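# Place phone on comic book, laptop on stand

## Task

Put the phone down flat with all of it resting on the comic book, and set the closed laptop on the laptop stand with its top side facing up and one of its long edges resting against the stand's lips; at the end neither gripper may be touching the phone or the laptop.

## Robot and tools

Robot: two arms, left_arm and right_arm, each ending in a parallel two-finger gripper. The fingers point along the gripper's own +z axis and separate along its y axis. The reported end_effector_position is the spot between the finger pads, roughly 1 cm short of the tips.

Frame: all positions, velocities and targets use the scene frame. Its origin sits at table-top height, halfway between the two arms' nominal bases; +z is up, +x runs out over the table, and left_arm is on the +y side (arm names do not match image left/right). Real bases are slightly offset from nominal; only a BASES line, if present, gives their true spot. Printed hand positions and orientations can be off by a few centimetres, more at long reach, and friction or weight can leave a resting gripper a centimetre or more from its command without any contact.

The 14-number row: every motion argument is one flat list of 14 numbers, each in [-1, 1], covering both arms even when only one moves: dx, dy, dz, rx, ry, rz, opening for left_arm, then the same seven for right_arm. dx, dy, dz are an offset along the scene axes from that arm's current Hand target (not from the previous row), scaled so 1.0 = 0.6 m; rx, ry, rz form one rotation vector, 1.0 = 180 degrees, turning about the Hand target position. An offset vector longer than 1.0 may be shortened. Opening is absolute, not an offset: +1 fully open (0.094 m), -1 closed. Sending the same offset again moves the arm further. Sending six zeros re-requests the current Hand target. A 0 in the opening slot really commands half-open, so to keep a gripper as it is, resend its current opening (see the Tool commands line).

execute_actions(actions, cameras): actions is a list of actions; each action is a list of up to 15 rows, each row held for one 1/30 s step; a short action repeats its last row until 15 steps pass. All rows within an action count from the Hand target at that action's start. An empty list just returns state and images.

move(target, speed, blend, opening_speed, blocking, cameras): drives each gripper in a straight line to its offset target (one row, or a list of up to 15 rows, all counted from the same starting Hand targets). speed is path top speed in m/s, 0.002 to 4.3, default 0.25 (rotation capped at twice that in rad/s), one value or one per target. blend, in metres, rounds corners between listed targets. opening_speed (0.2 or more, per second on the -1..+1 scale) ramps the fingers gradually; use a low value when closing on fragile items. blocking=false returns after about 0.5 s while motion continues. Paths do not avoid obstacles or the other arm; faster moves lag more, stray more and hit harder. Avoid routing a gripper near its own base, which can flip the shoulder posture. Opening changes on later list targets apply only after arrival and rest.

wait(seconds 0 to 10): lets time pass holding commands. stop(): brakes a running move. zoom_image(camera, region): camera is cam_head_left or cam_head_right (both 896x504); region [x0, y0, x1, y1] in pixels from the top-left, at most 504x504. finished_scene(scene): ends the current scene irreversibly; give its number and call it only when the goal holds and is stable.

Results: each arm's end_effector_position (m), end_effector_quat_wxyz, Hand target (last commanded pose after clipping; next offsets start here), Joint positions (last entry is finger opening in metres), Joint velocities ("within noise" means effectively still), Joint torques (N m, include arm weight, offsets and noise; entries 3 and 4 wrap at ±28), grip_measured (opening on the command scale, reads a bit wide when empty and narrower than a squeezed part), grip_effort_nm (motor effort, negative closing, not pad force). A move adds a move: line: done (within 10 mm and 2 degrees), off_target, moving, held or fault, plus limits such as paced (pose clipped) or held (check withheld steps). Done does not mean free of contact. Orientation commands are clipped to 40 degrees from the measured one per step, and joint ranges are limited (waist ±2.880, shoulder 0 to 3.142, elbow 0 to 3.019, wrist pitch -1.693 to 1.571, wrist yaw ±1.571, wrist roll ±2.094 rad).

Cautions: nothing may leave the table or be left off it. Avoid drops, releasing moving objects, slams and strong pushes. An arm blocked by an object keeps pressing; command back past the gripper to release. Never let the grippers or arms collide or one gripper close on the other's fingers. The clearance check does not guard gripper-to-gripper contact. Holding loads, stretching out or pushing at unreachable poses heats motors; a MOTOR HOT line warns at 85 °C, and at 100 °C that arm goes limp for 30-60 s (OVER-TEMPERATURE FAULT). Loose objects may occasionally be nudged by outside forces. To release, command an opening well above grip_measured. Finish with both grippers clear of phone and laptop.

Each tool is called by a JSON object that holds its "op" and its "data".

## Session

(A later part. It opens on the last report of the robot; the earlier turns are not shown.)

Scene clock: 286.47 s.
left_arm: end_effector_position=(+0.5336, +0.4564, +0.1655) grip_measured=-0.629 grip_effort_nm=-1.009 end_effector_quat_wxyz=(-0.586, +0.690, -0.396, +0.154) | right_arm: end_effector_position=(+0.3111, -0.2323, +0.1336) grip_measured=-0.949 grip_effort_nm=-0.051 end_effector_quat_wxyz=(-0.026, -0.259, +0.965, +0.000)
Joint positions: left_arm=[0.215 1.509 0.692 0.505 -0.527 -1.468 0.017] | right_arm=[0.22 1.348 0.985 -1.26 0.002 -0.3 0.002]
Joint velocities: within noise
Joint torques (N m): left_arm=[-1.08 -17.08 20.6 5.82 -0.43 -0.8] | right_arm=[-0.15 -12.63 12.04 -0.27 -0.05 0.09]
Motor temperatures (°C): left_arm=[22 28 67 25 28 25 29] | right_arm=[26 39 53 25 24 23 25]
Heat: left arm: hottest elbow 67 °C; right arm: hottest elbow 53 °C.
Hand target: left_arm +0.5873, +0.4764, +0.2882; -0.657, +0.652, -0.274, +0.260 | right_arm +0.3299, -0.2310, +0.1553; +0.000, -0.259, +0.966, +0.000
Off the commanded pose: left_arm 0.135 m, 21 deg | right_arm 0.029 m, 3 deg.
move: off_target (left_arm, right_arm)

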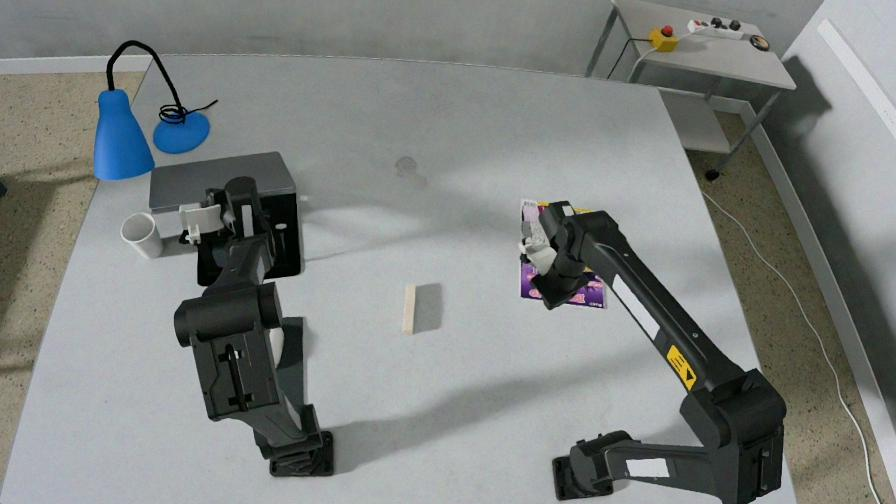

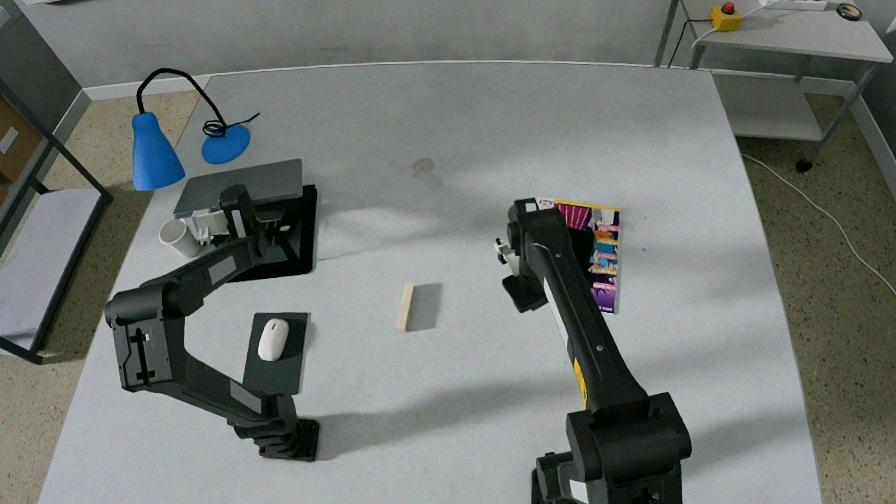

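{"op": "move", "data": {"target": [-0.03,0.0,0.08,0,0,0,-0.85,0,0,0,0,0,0,-0.95], "speed": 0.12}}

{"op": "zoom_image", "data": {"camera": "cam_head_left", "region": [100, 140, 380, 350]}}

{"op": "zoom_image", "data": {"camera": "cam_head_right", "region": [100, 140, 380, 350]}}

Scene clock: 293.43 s.
left_arm: end_effector_position=(+0.5248, +0.4566, +0.1714) grip_measured=-0.629 grip_effort_nm=-1.009 end_effector_quat_wxyz=(-0.573, +0.696, -0.409, +0.143) | right_arm: end_effector_position=(+0.3111, -0.2323, +0.1336) grip_measured=-0.949 grip_effort_nm=-0.051 end_effector_quat_wxyz=(-0.026, -0.259, +0.965, +0.000)
Joint positions: left_arm=[0.222 1.459 0.692 0.412 -0.516 -1.465 0.017] | right_arm=[0.22 1.348 0.985 -1.26 0.002 -0.3 0.002]
Joint velocities: within noise
Joint torques (N m): left_arm=[-0.03 -22.53 21.63 4.64 -0.35 -0.74] | right_arm=[-0.09 -12.57 12.03 -0.28 -0.05 0.09]
Motor temperatures (°C): left_arm=[22 28 66 25 28 25 29] | right_arm=[26 39 54 25 24 23 25]
Heat: left arm: hottest elbow 66 °C; right arm: hottest elbow 54 °C.
Hand target: left_arm +0.5693, +0.4764, +0.3362; -0.657, +0.652, -0.274, +0.260 | right_arm +0.3299, -0.2310, +0.1553; +0.000, -0.259, +0.966, +0.000
Off the commanded pose: left_arm 0.172 m, 23 deg | right_arm 0.029 m, 3 deg.
move: off_target (left_arm, right_arm)

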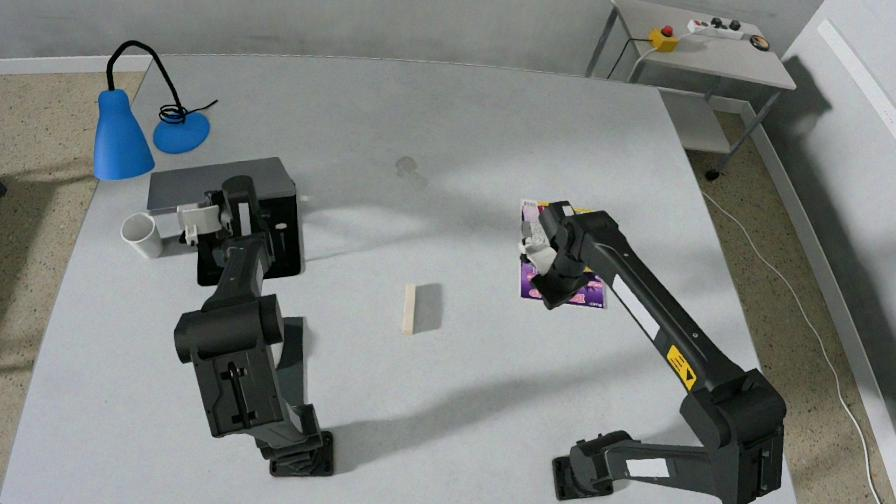

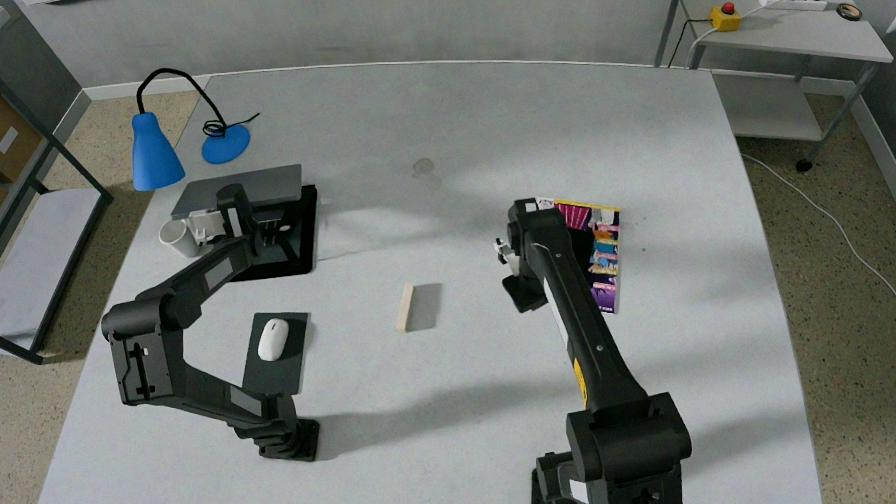

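Scaled by 1.800.

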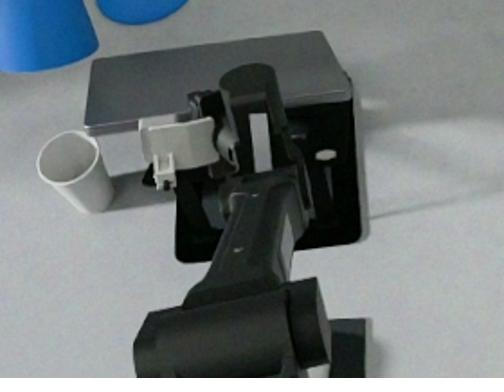

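Scaled by 1.800.

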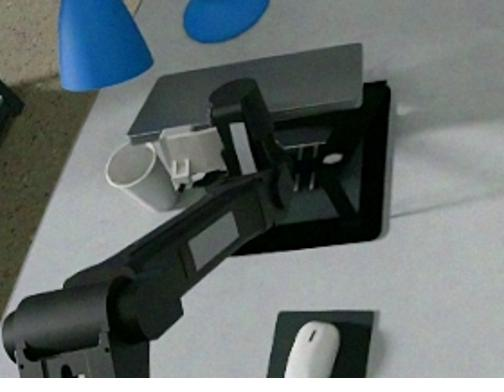

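{"op": "move", "data": {"target": [-0.067,-0.017,0.03,0,0,0,-0.85,0,0,0,0,0,0,-0.95], "speed": 0.12, "cameras": ["cam_head_left"]}}

{"op": "zoom_image", "data": {"camera": "cam_head_left", "region": [100, 140, 380, 350]}}

Scene clock: 298.47 s.
left_arm: end_effector_position=(+0.5129, +0.4549, +0.2133) grip_measured=-0.629 grip_effort_nm=-1.009 end_effector_quat_wxyz=(-0.585, +0.690, -0.396, +0.156) | right_arm: end_effector_position=(+0.3111, -0.2323, +0.1336) grip_measured=-0.949 grip_effort_nm=-0.051 end_effector_quat_wxyz=(-0.026, -0.259, +0.965, +0.000)
Joint positions: left_arm=[0.226 1.348 0.692 0.345 -0.513 -1.467 0.017] | right_arm=[0.22 1.348 0.985 -1.26 0.002 -0.3 0.002]
Joint velocities: within noise
Joint torques (N m): left_arm=[-0.03 -21.42 18.4 4.9 -0.46 -0.74] | right_arm=[-0.21 -12.57 12.01 -0.29 -0.05 0.09]
Motor temperatures (°C): left_arm=[22 28 65 25 28 25 29] | right_arm=[26 39 54 25 24 23 25]
Heat: left arm: hottest elbow 65 °C; right arm: hottest elbow 54 °C.
Hand target: left_arm +0.5290, +0.4663, +0.3542; -0.657, +0.652, -0.274, +0.260 | right_arm +0.3299, -0.2310, +0.1553; +0.000, -0.259, +0.966, +0.000
Off the commanded pose: left_arm 0.142 m, 21 deg | right_arm 0.029 m, 3 deg.
move: off_target (left_arm, right_arm)
Images, in order (width x height): cam_head_left 896x504.

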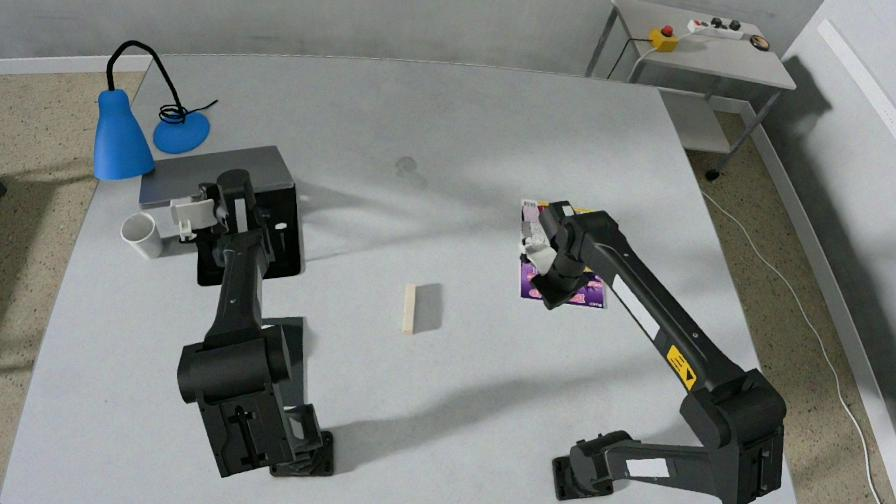

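Scaled by 1.800.

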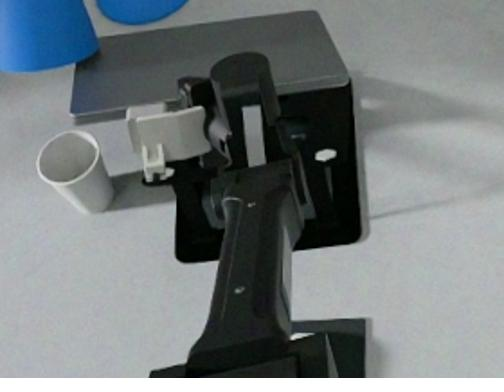

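{"op": "move", "data": {"target": [-0.02,0.0,-0.15,0,0.028,0,-0.85,0,0,0,0,0,0,-0.95], "speed": 0.1, "cameras": ["cam_head_left","cam_head_right"]}}

{"op": "zoom_image", "data": {"camera": "cam_head_left", "region": [100, 140, 380, 350]}}

{"op": "zoom_image", "data": {"camera": "cam_head_right", "region": [100, 140, 380, 350]}}

Scene clock: 302.90 s.
left_arm: end_effector_position=(+0.5020, +0.4536, +0.1838) grip_measured=-0.629 grip_effort_nm=-1.009 end_effector_quat_wxyz=(-0.588, +0.689, -0.393, +0.157) | right_arm: end_effector_position=(+0.3111, -0.2323, +0.1336) grip_measured=-0.949 grip_effort_nm=-0.051 end_effector_quat_wxyz=(-0.026, -0.259, +0.965, +0.000)
Joint positions: left_arm=[0.229 1.39 0.624 0.463 -0.513 -1.466 0.017] | right_arm=[0.22 1.348 0.985 -1.26 0.002 -0.3 0.002]
Joint velocities: within noise
Joint torques (N m): left_arm=[-1.14 -15.56 13.35 6.15 -0.47 -0.53] | right_arm=[-0.09 -12.51 12.03 -0.28 -0.06 0.09]
Motor temperatures (°C): left_arm=[22 28 64 25 28 25 29] | right_arm=[26 39 54 25 24 23 25]
Heat: left arm: hottest elbow 64 °C; right arm: hottest elbow 54 °C.
Hand target: left_arm +0.5171, +0.4663, +0.2644; -0.645, +0.663, -0.302, +0.231 | right_arm +0.3299, -0.2310, +0.1553; +0.000, -0.259, +0.966, +0.000
Off the commanded pose: left_arm 0.083 m, 15 deg | right_arm 0.029 m, 3 deg.
move: off_target (left_arm, right_arm)

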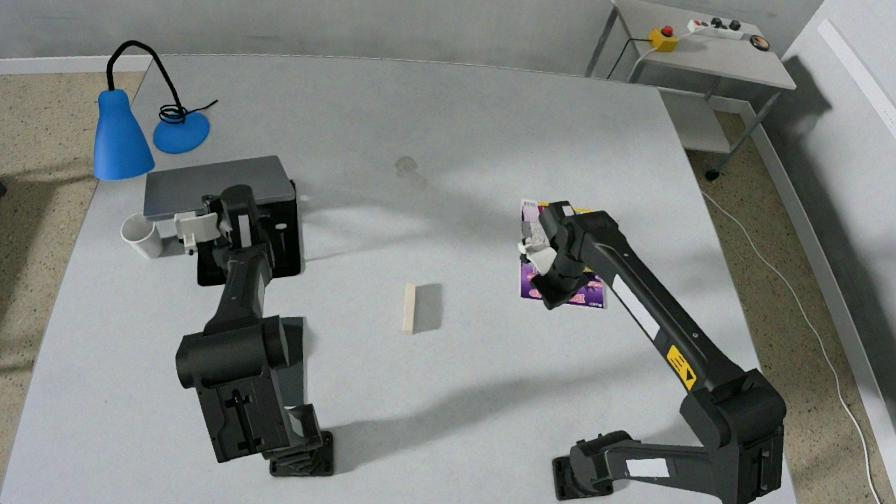

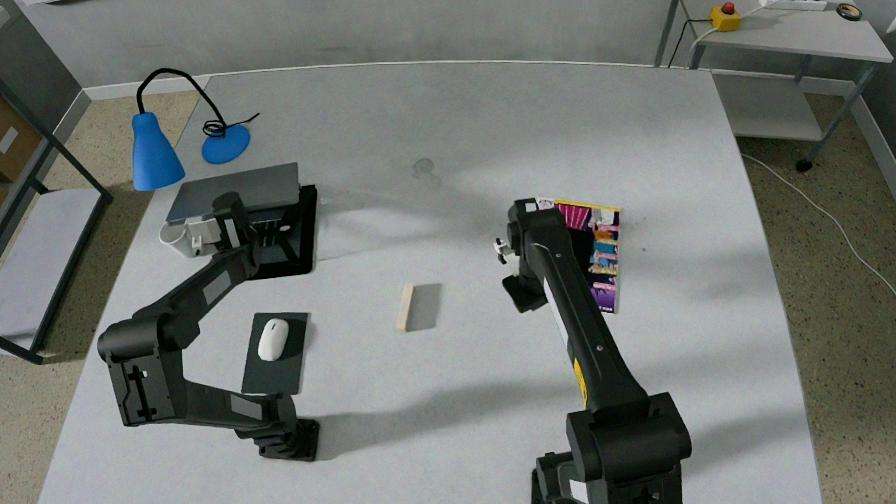

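Scaled by 1.800.

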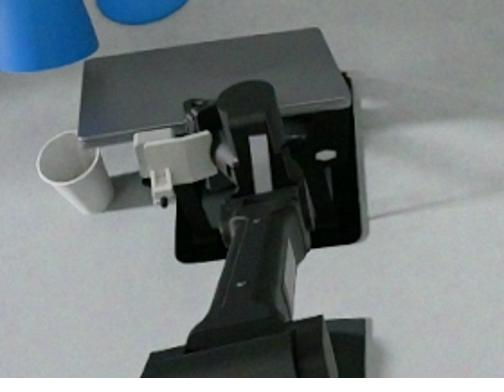

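Scaled by 1.800.

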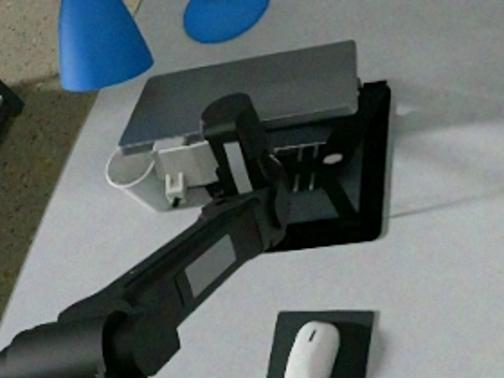

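{"op": "move", "data": {"target": [[0.013,-0.038,-0.02,0,0.02,0,-0.85,0,0,0,0,0,0,-0.95],[0.013,-0.038,-0.1,0,0.028,0,-0.85,0,0,0,0,0,0,-0.95]], "speed": 0.08}}

{"op": "zoom_image", "data": {"camera": "cam_head_left", "region": [100, 140, 380, 350]}}

{"op": "zoom_image", "data": {"camera": "cam_head_right", "region": [100, 140, 380, 350]}}

Scene clock: 313.70 s.
left_arm: end_effector_position=(+0.5126, +0.4464, +0.1774) grip_measured=-0.629 grip_effort_nm=-1.009 end_effector_quat_wxyz=(-0.613, +0.675, -0.384, +0.149) | right_arm: end_effector_position=(+0.3111, -0.2323, +0.1336) grip_measured=-0.949 grip_effort_nm=-0.046 end_effector_quat_wxyz=(-0.026, -0.259, +0.965, +0.000)
Joint positions: left_arm=[0.191 1.46 0.624 0.588 -0.581 -1.429 0.017] | right_arm=[0.22 1.348 0.985 -1.26 0.002 -0.3 0.002]
Joint velocities: within noise
Joint torques (N m): left_arm=[-2.32 -12.04 10.41 4.44 -0.46 -0.69] | right_arm=[-0.15 -12.57 12.03 -0.29 -0.05 0.09]
Motor temperatures (°C): left_arm=[22 28 61 25 28 25 29] | right_arm=[26 39 55 25 24 23 25]
Heat: left arm: hottest elbow 61 °C; right arm: hottest elbow 55 °C.
Hand target: left_arm +0.5249, +0.4435, +0.2042; -0.631, +0.673, -0.330, +0.202 | right_arm +0.3299, -0.2310, +0.1553; +0.000, -0.259, +0.966, +0.000
Off the commanded pose: left_arm 0.030 m, 9 deg | right_arm 0.029 m, 3 deg.
move: off_target (left_arm, right_arm)

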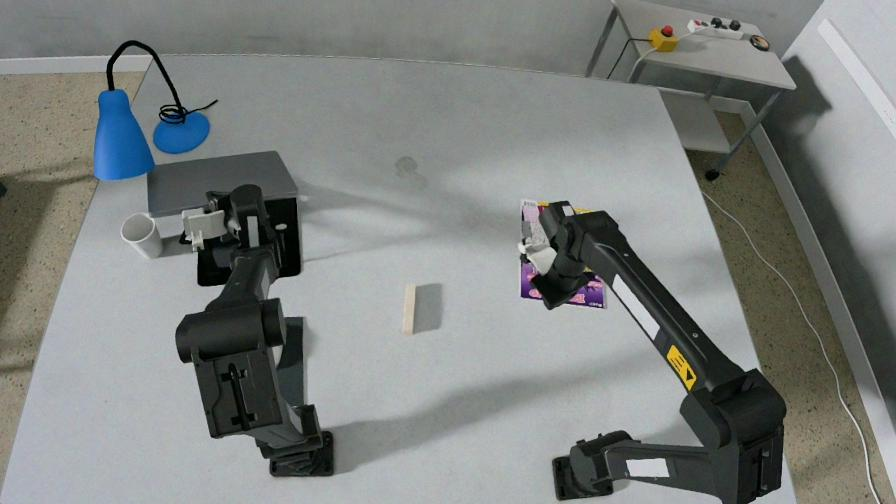

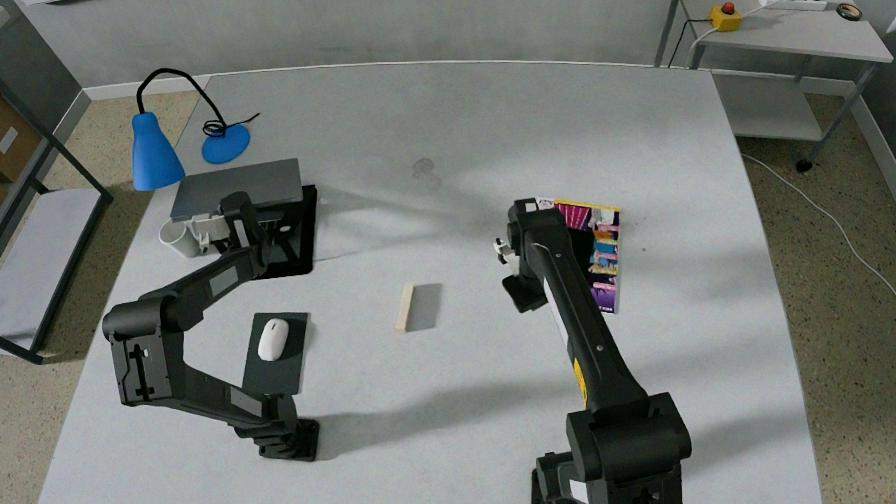

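Scaled by 1.800.

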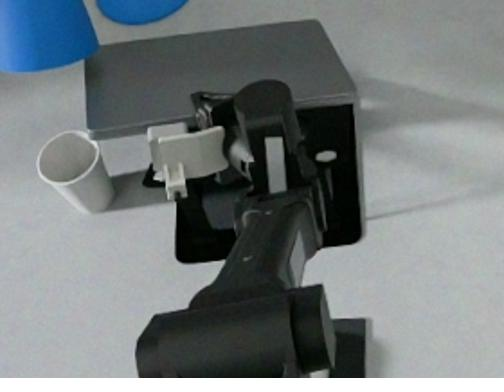

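Scaled by 1.800.

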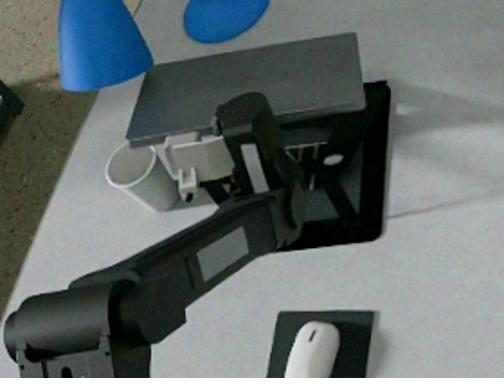

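{"op": "move", "data": {"target": [-0.01,0,-0.12,0,0.028,0,-0.85,0,0,0,0,0,0,-0.95], "speed": 0.08}}

{"op": "zoom_image", "data": {"camera": "cam_head_left", "region": [100, 140, 380, 350]}}

{"op": "zoom_image", "data": {"camera": "cam_head_right", "region": [100, 140, 380, 350]}}

Scene clock: 323.13 s.
left_arm: end_effector_position=(+0.5264, +0.4470, +0.1716) grip_measured=-0.629 grip_effort_nm=-1.009 end_effector_quat_wxyz=(+0.640, -0.651, +0.379, -0.154) | right_arm: end_effector_position=(+0.3111, -0.2323, +0.1336) grip_measured=-0.949 grip_effort_nm=-0.056 end_effector_quat_wxyz=(-0.026, -0.259, +0.965, +0.000)
Joint positions: left_arm=[0.184 1.55 0.63 0.757 -0.588 -1.371 0.017] | right_arm=[0.22 1.348 0.985 -1.26 0.002 -0.3 0.002]
Joint velocities: within noise
Joint torques (N m): left_arm=[-1.85 -7.41 4.63 2.55 -0.46 -1.04] | right_arm=[-0.21 -12.57 12.04 -0.28 -0.05 0.08]
Motor temperatures (°C): left_arm=[22 28 58 25 28 25 29] | right_arm=[26 39 55 25 24 23 25]
Heat: left arm: hottest elbow 58 °C; right arm: hottest elbow 55 °C.
Hand target: left_arm +0.5190, +0.4434, +0.1323; +0.616, -0.681, +0.358, -0.172 | right_arm +0.3299, -0.2310, +0.1553; +0.000, -0.259, +0.966, +0.000
Off the commanded pose: left_arm 0.040 m, 5 deg | right_arm 0.029 m, 3 deg.
move: off_target (left_arm, right_arm)

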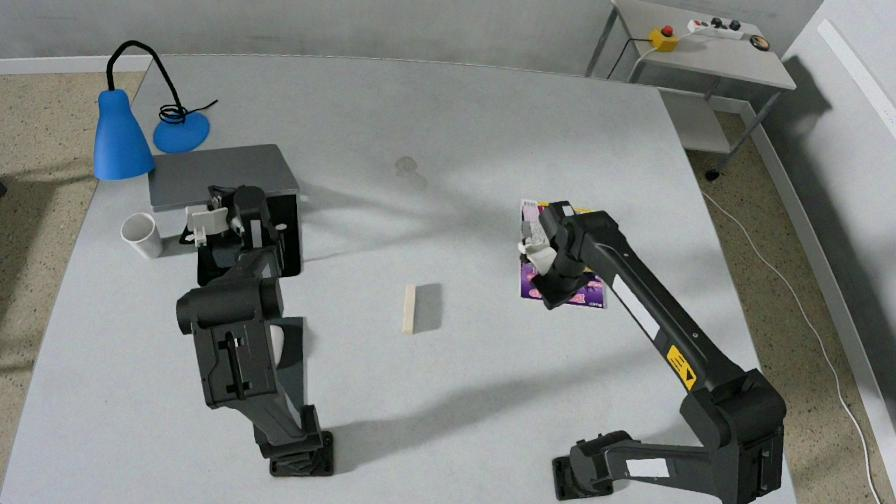

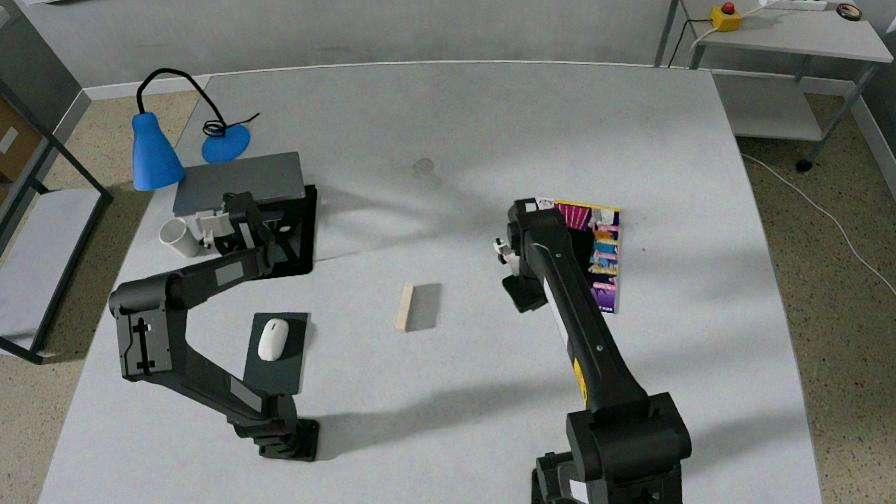

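Scaled by 1.800.

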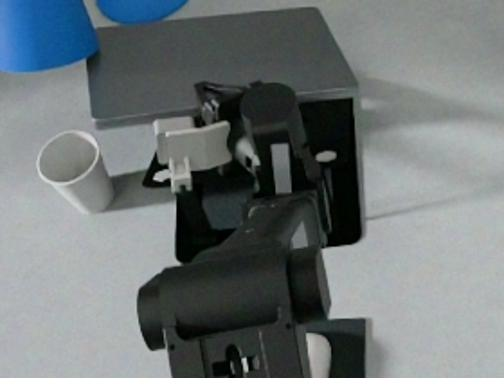

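Scaled by 1.800.

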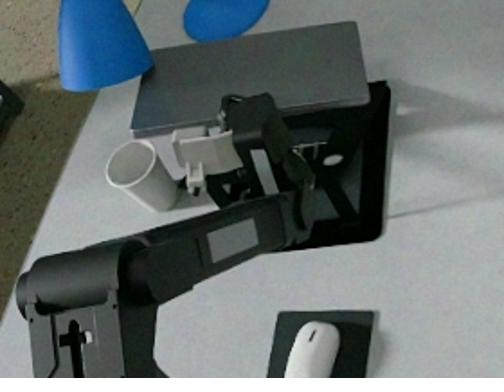

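{"op": "move", "data": {"target": [[0.0,0,0.16,0,0,0,-0.85,0,0,0,0,0,0,-0.95],[-0.06,0,0.16,0,0,0,-0.85,0,0,0,0,0,0,-0.95]], "speed": 0.12}}

{"op": "zoom_image", "data": {"camera": "cam_head_left", "region": [100, 140, 380, 350]}}

{"op": "zoom_image", "data": {"camera": "cam_head_right", "region": [100, 140, 380, 350]}}

Scene clock: 337.33 s.
left_arm: end_effector_position=(+0.4788, +0.4347, +0.1570) grip_measured=-0.629 grip_effort_nm=-1.009 end_effector_quat_wxyz=(-0.570, +0.689, -0.435, +0.111) | right_arm: end_effector_position=(+0.3111, -0.2323, +0.1336) grip_measured=-0.949 grip_effort_nm=-0.046 end_effector_quat_wxyz=(-0.026, -0.259, +0.965, +0.000)
Joint positions: left_arm=[0.188 1.361 0.564 0.401 -0.562 -1.419 0.017] | right_arm=[0.22 1.348 0.985 -1.26 0.002 -0.3 0.002]
Joint velocities: within noise
Joint torques (N m): left_arm=[0.03 -17.79 10.86 3.58 -0.46 -0.59] | right_arm=[-0.21 -12.69 12.03 -0.27 -0.05 0.09]
Motor temperatures (°C): left_arm=[22 28 52 25 28 25 29] | right_arm=[26 39 56 25 24 23 25]
Heat: left arm: hottest elbow 52 °C; right arm: hottest elbow 56 °C.
Hand target: left_arm +0.4828, +0.4435, +0.2283; -0.616, +0.681, -0.358, +0.172 | right_arm +0.3299, -0.2310, +0.1553; +0.000, -0.259, +0.966, +0.000
Off the commanded pose: left_arm 0.072 m, 12 deg | right_arm 0.029 m, 3 deg.
move: off_target (left_arm, right_arm)

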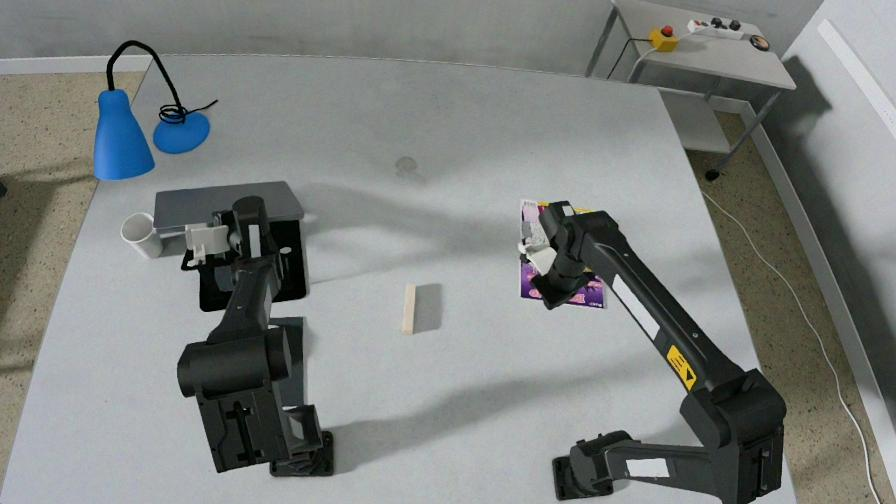

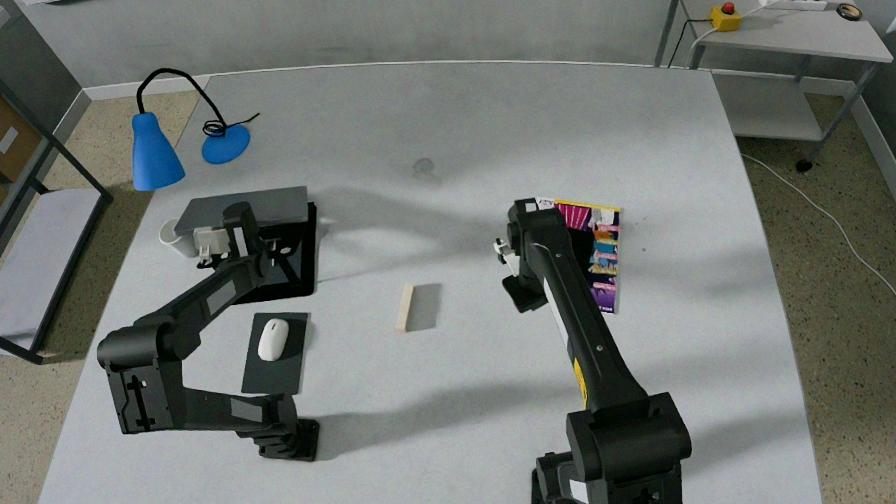

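Scaled by 1.800.

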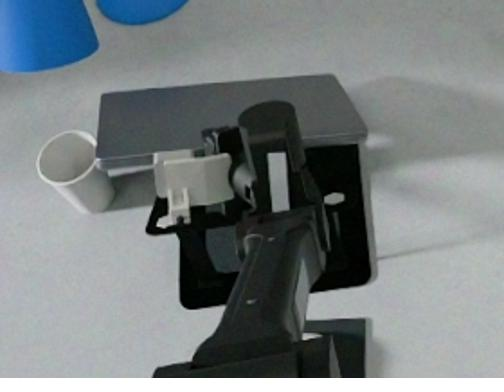

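Scaled by 1.800.

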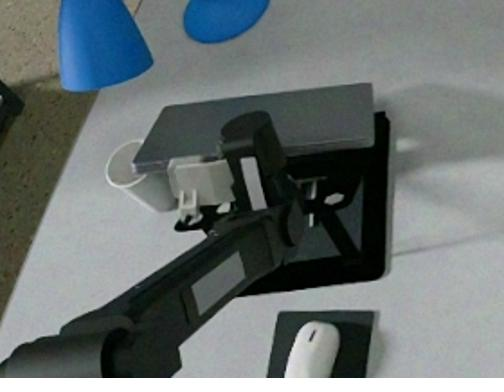

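{"op": "move", "data": {"target": [[0.0,0,0.2,0,0,0,-0.85,0,0,0,0,0,0,-0.95]], "speed": 0.15}}

{"op": "zoom_image", "data": {"camera": "cam_head_left", "region": [100, 140, 380, 350]}}

{"op": "zoom_image", "data": {"camera": "cam_head_right", "region": [100, 140, 380, 350]}}

Scene clock: 342.93 s.
left_arm: end_effector_position=(+0.4235, +0.4233, +0.1890) grip_measured=-0.630 grip_effort_nm=-1.009 end_effector_quat_wxyz=(-0.518, +0.709, -0.473, +0.067) | right_arm: end_effector_position=(+0.3111, -0.2323, +0.1336) grip_measured=-0.949 grip_effort_nm=-0.051 end_effector_quat_wxyz=(-0.026, -0.259, +0.965, +0.000)
Joint positions: left_arm=[0.192 1.087 0.564 -0.041 -0.555 -1.433 0.017] | right_arm=[0.22 1.348 0.985 -1.26 0.002 -0.3 0.002]
Joint velocities: within noise
Joint torques (N m): left_arm=[-0.73 -15.62 27.34 3.78 -0.78 -0.39] | right_arm=[-0.15 -12.57 12.03 -0.29 -0.05 0.08]
Motor temperatures (°C): left_arm=[22 28 51 25 28 25 29] | right_arm=[26 39 56 25 24 23 25]
Heat: left arm: hottest elbow 51 °C; right arm: hottest elbow 56 °C.
Hand target: left_arm +0.4829, +0.4435, +0.3482; -0.615, +0.681, -0.358, +0.172 | right_arm +0.3299, -0.2310, +0.1553; +0.000, -0.259, +0.966, +0.000
Off the commanded pose: left_arm 0.171 m, 21 deg | right_arm 0.029 m, 3 deg.
move: off_target (left_arm, right_arm)

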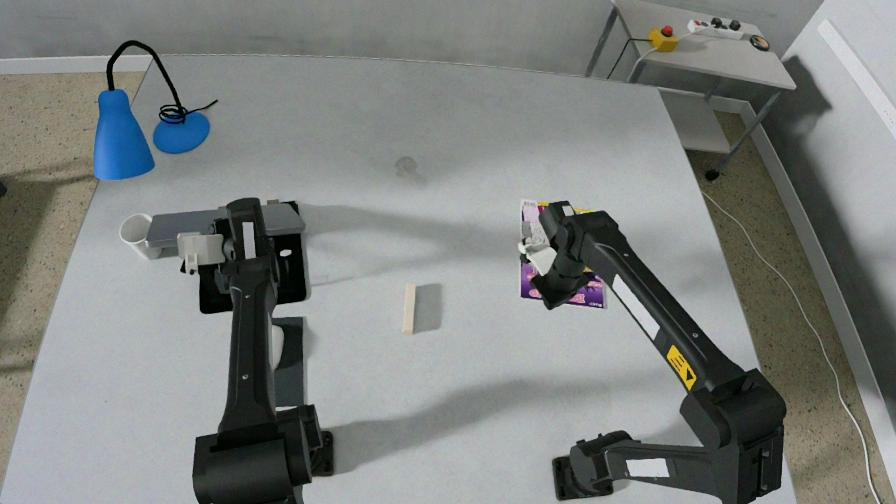

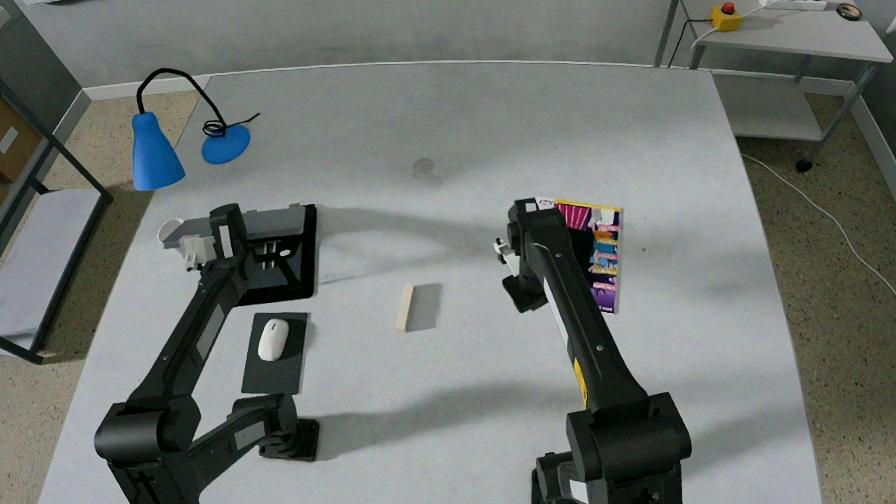

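Scaled by 1.800.

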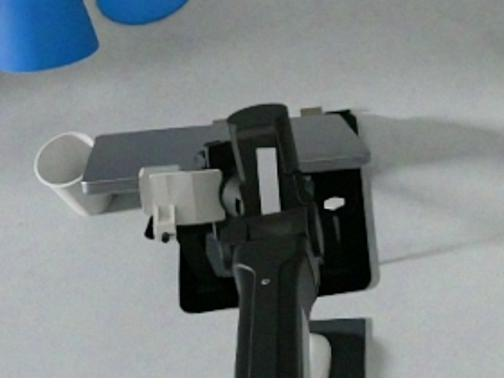

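Scaled by 1.800.

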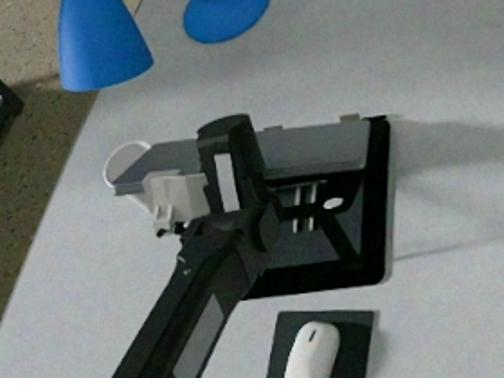

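{"op": "move", "data": {"target": [[0.0,-0.035,-0.1,0,0,0,-0.85,0,0,0,0,0,0,-0.95]], "speed": 0.08}}

{"op": "zoom_image", "data": {"camera": "cam_head_left", "region": [100, 140, 380, 350]}}

{"op": "zoom_image", "data": {"camera": "cam_head_right", "region": [100, 140, 380, 350]}}

Scene clock: 351.80 s.
left_arm: end_effector_position=(+0.4410, +0.4178, +0.1833) grip_measured=-0.630 grip_effort_nm=-1.009 end_effector_quat_wxyz=(-0.538, +0.701, -0.462, +0.071) | right_arm: end_effector_position=(+0.3111, -0.2323, +0.1336) grip_measured=-0.949 grip_effort_nm=-0.051 end_effector_quat_wxyz=(-0.026, -0.259, +0.965, +0.000)
Joint positions: left_arm=[0.154 1.158 0.564 0.071 -0.606 -1.437 0.017] | right_arm=[0.22 1.348 0.985 -1.26 0.002 -0.3 0.002]
Joint velocities: within noise
Joint torques (N m): left_arm=[-1.85 -14.1 18.59 5.85 -0.86 -0.61] | right_arm=[-0.09 -12.69 12.01 -0.28 -0.05 0.08]
Motor temperatures (°C): left_arm=[22 28 52 25 28 25 29] | right_arm=[26 39 56 25 24 23 25]
Heat: left arm: hottest elbow 52 °C; right arm: hottest elbow 56 °C.
Hand target: left_arm +0.4829, +0.4226, +0.2882; -0.616, +0.681, -0.358, +0.172 | right_arm +0.3299, -0.2310, +0.1553; +0.000, -0.259, +0.966, +0.000
Off the commanded pose: left_arm 0.113 m, 19 deg | right_arm 0.029 m, 3 deg.
move: off_target (left_arm, right_arm)

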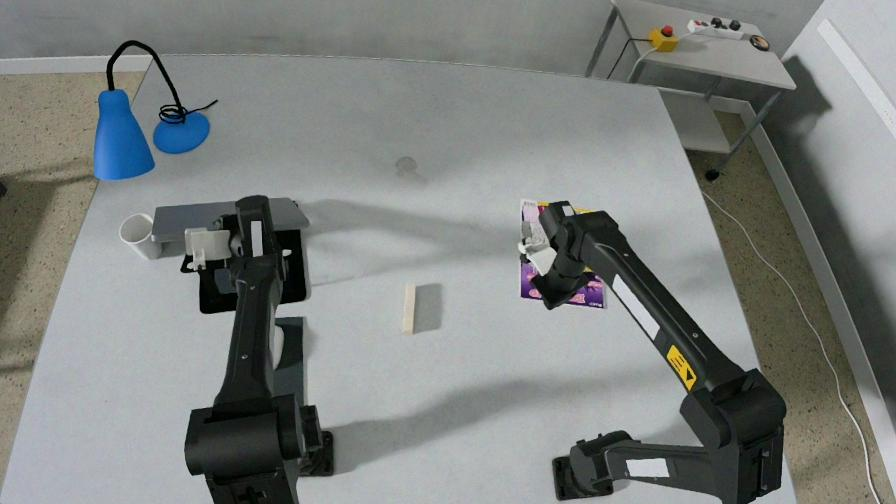

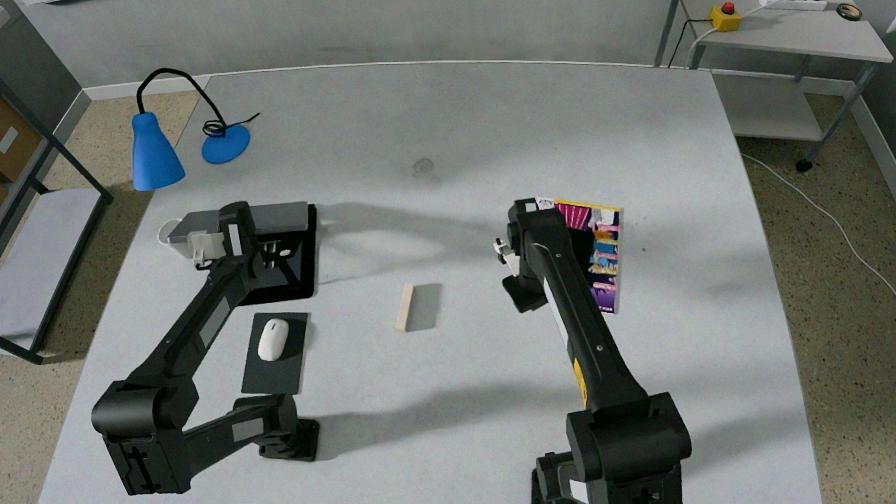

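Scaled by 1.800.

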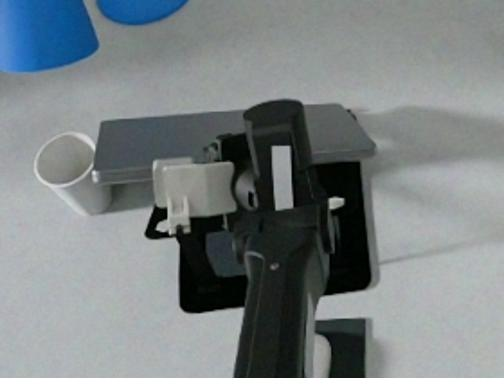

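Scaled by 1.800.

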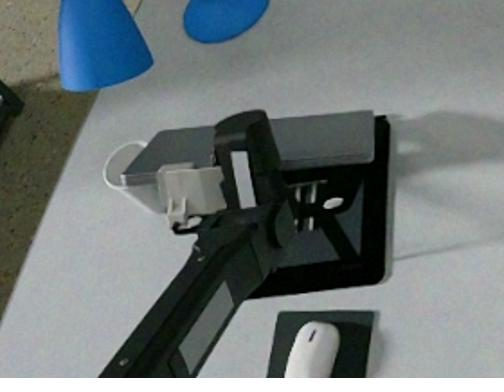

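{"op": "move", "data": {"target": [[0.0,0,0.08,0,0,0.012,-0.85,0,0,0,0,0,0,-0.95],[-0.07,0,0.08,0,0,0.012,-0.85,0,0,0,0,0,0,-0.95]], "speed": 0.1}}

{"op": "zoom_image", "data": {"camera": "cam_head_left", "region": [100, 140, 380, 350]}}

{"op": "zoom_image", "data": {"camera": "cam_head_right", "region": [100, 140, 380, 350]}}

Scene clock: 357.87 s.
left_arm: end_effector_position=(+0.4134, +0.4149, +0.2167) grip_measured=-0.630 grip_effort_nm=-1.009 end_effector_quat_wxyz=(-0.545, +0.705, -0.450, +0.064) | right_arm: end_effector_position=(+0.3111, -0.2323, +0.1336) grip_measured=-0.949 grip_effort_nm=-0.051 end_effector_quat_wxyz=(-0.026, -0.259, +0.965, +0.000)
Joint positions: left_arm=[0.148 1.013 0.564 -0.071 -0.64 -1.449 0.017] | right_arm=[0.22 1.348 0.985 -1.26 0.002 -0.3 0.002]
Joint velocities: within noise
Joint torques (N m): left_arm=[-1.44 -14.33 21.09 4.1 -0.77 -0.5] | right_arm=[-0.09 -12.63 12.04 -0.31 -0.05 0.09]
Motor temperatures (°C): left_arm=[22 28 52 25 28 25 29] | right_arm=[26 39 56 25 24 23 25]
Heat: left arm: hottest elbow 52 °C; right arm: hottest elbow 56 °C.
Hand target: left_arm +0.4409, +0.4224, +0.3363; -0.619, +0.687, -0.345, +0.160 | right_arm +0.3299, -0.2310, +0.1553; +0.000, -0.259, +0.966, +0.000
Off the commanded pose: left_arm 0.123 m, 19 deg | right_arm 0.029 m, 3 deg.
move: off_target (left_arm, right_arm)

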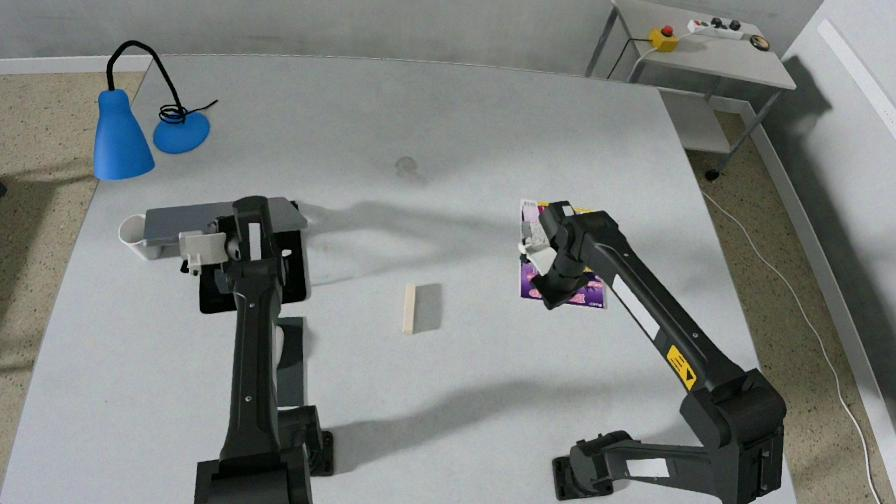

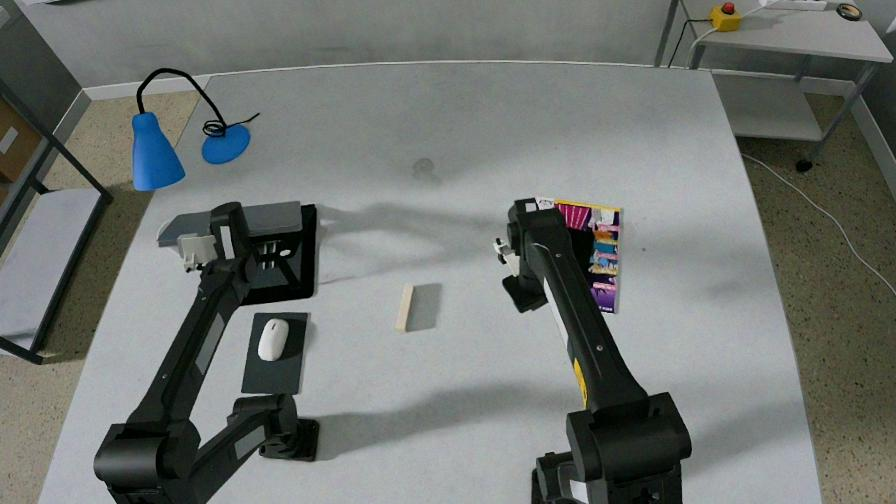

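Scaled by 1.800.

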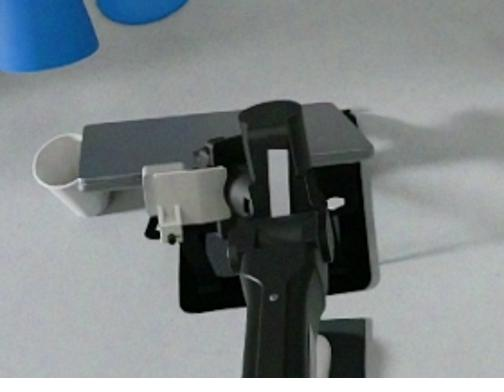

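Scaled by 1.800.

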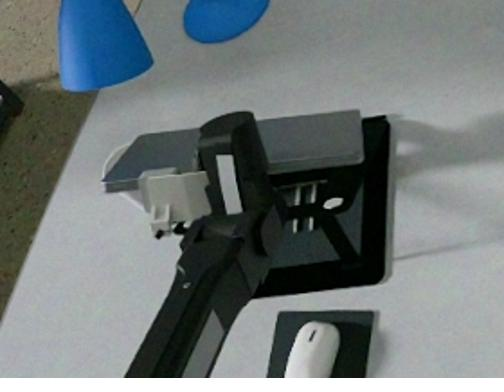

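{"op": "move", "data": {"target": [[-0.02,-0.05,0,0,0,0.005,-0.85,0,0,0,0,0,0,-0.95],[-0.045,-0.05,-0.08,0,0,0.005,-0.85,0,0,0,0,0,0,-0.95]], "speed": 0.08}}

{"op": "zoom_image", "data": {"camera": "cam_head_left", "region": [100, 140, 380, 350]}}

{"op": "zoom_image", "data": {"camera": "cam_head_right", "region": [100, 140, 380, 350]}}

Scene clock: 363.87 s.
left_arm: end_effector_position=(+0.3943, +0.3927, +0.1985) grip_measured=-0.631 grip_effort_nm=-1.004 end_effector_quat_wxyz=(-0.555, +0.703, -0.441, +0.057) | right_arm: end_effector_position=(+0.3111, -0.2323, +0.1336) grip_measured=-0.949 grip_effort_nm=-0.051 end_effector_quat_wxyz=(-0.026, -0.259, +0.965, +0.000)
Joint positions: left_arm=[0.065 0.98 0.484 -0.04 -0.74 -1.493 0.017] | right_arm=[0.22 1.348 0.985 -1.26 0.002 -0.3 0.002]
Joint velocities: within noise
Joint torques (N m): left_arm=[-2.2 -13.1 16.09 5.7 -1.11 -0.53] | right_arm=[-0.15 -12.57 12.01 -0.28 -0.06 0.08]
Motor temperatures (°C): left_arm=[22 29 52 25 28 25 29] | right_arm=[26 39 56 25 24 23 25]
Heat: left arm: hottest elbow 52 °C; right arm: hottest elbow 56 °C.
Hand target: left_arm +0.4139, +0.3924, +0.2883; -0.620, +0.690, -0.339, +0.155 | right_arm +0.3299, -0.2310, +0.1553; +0.000, -0.259, +0.966, +0.000
Off the commanded pose: left_arm 0.092 m, 18 deg | right_arm 0.029 m, 3 deg.
move: off_target (left_arm, right_arm)

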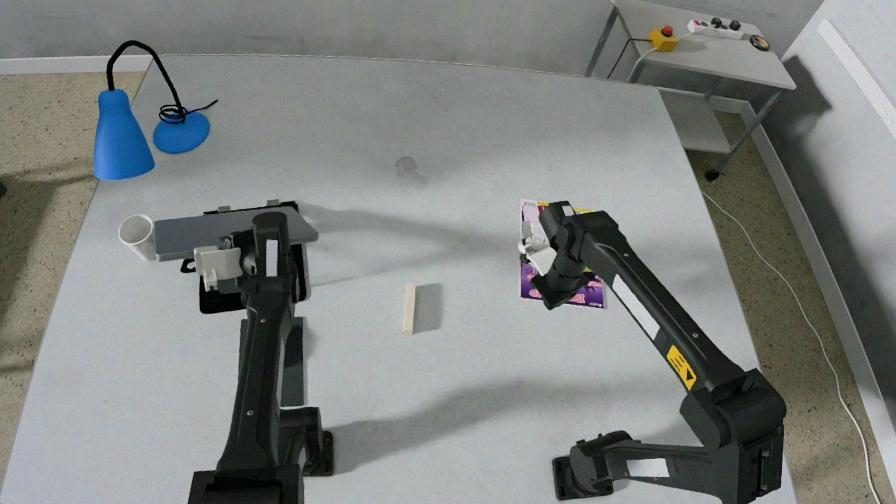

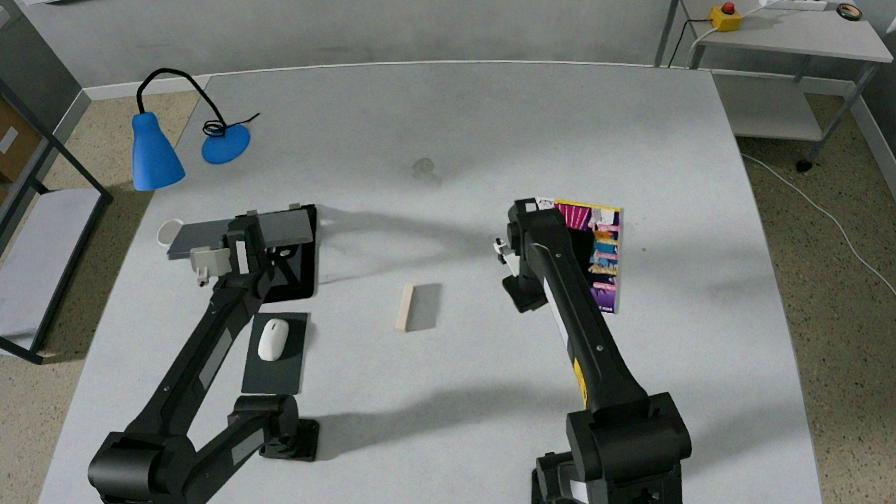

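Scaled by 1.800.

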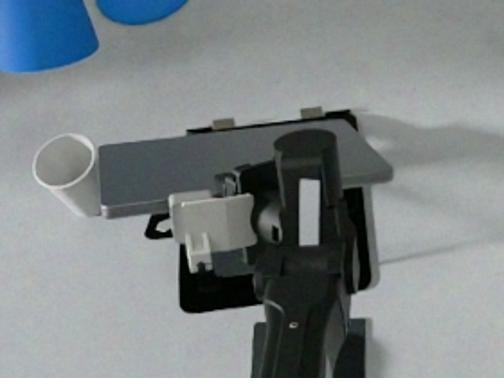

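Scaled by 1.800.

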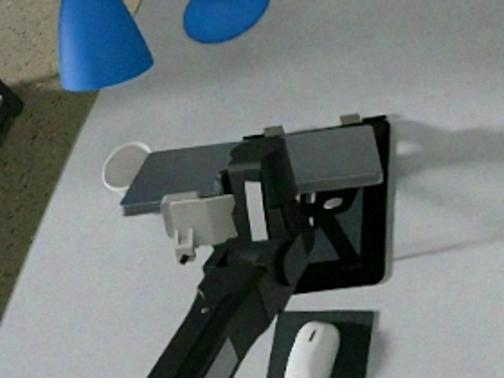

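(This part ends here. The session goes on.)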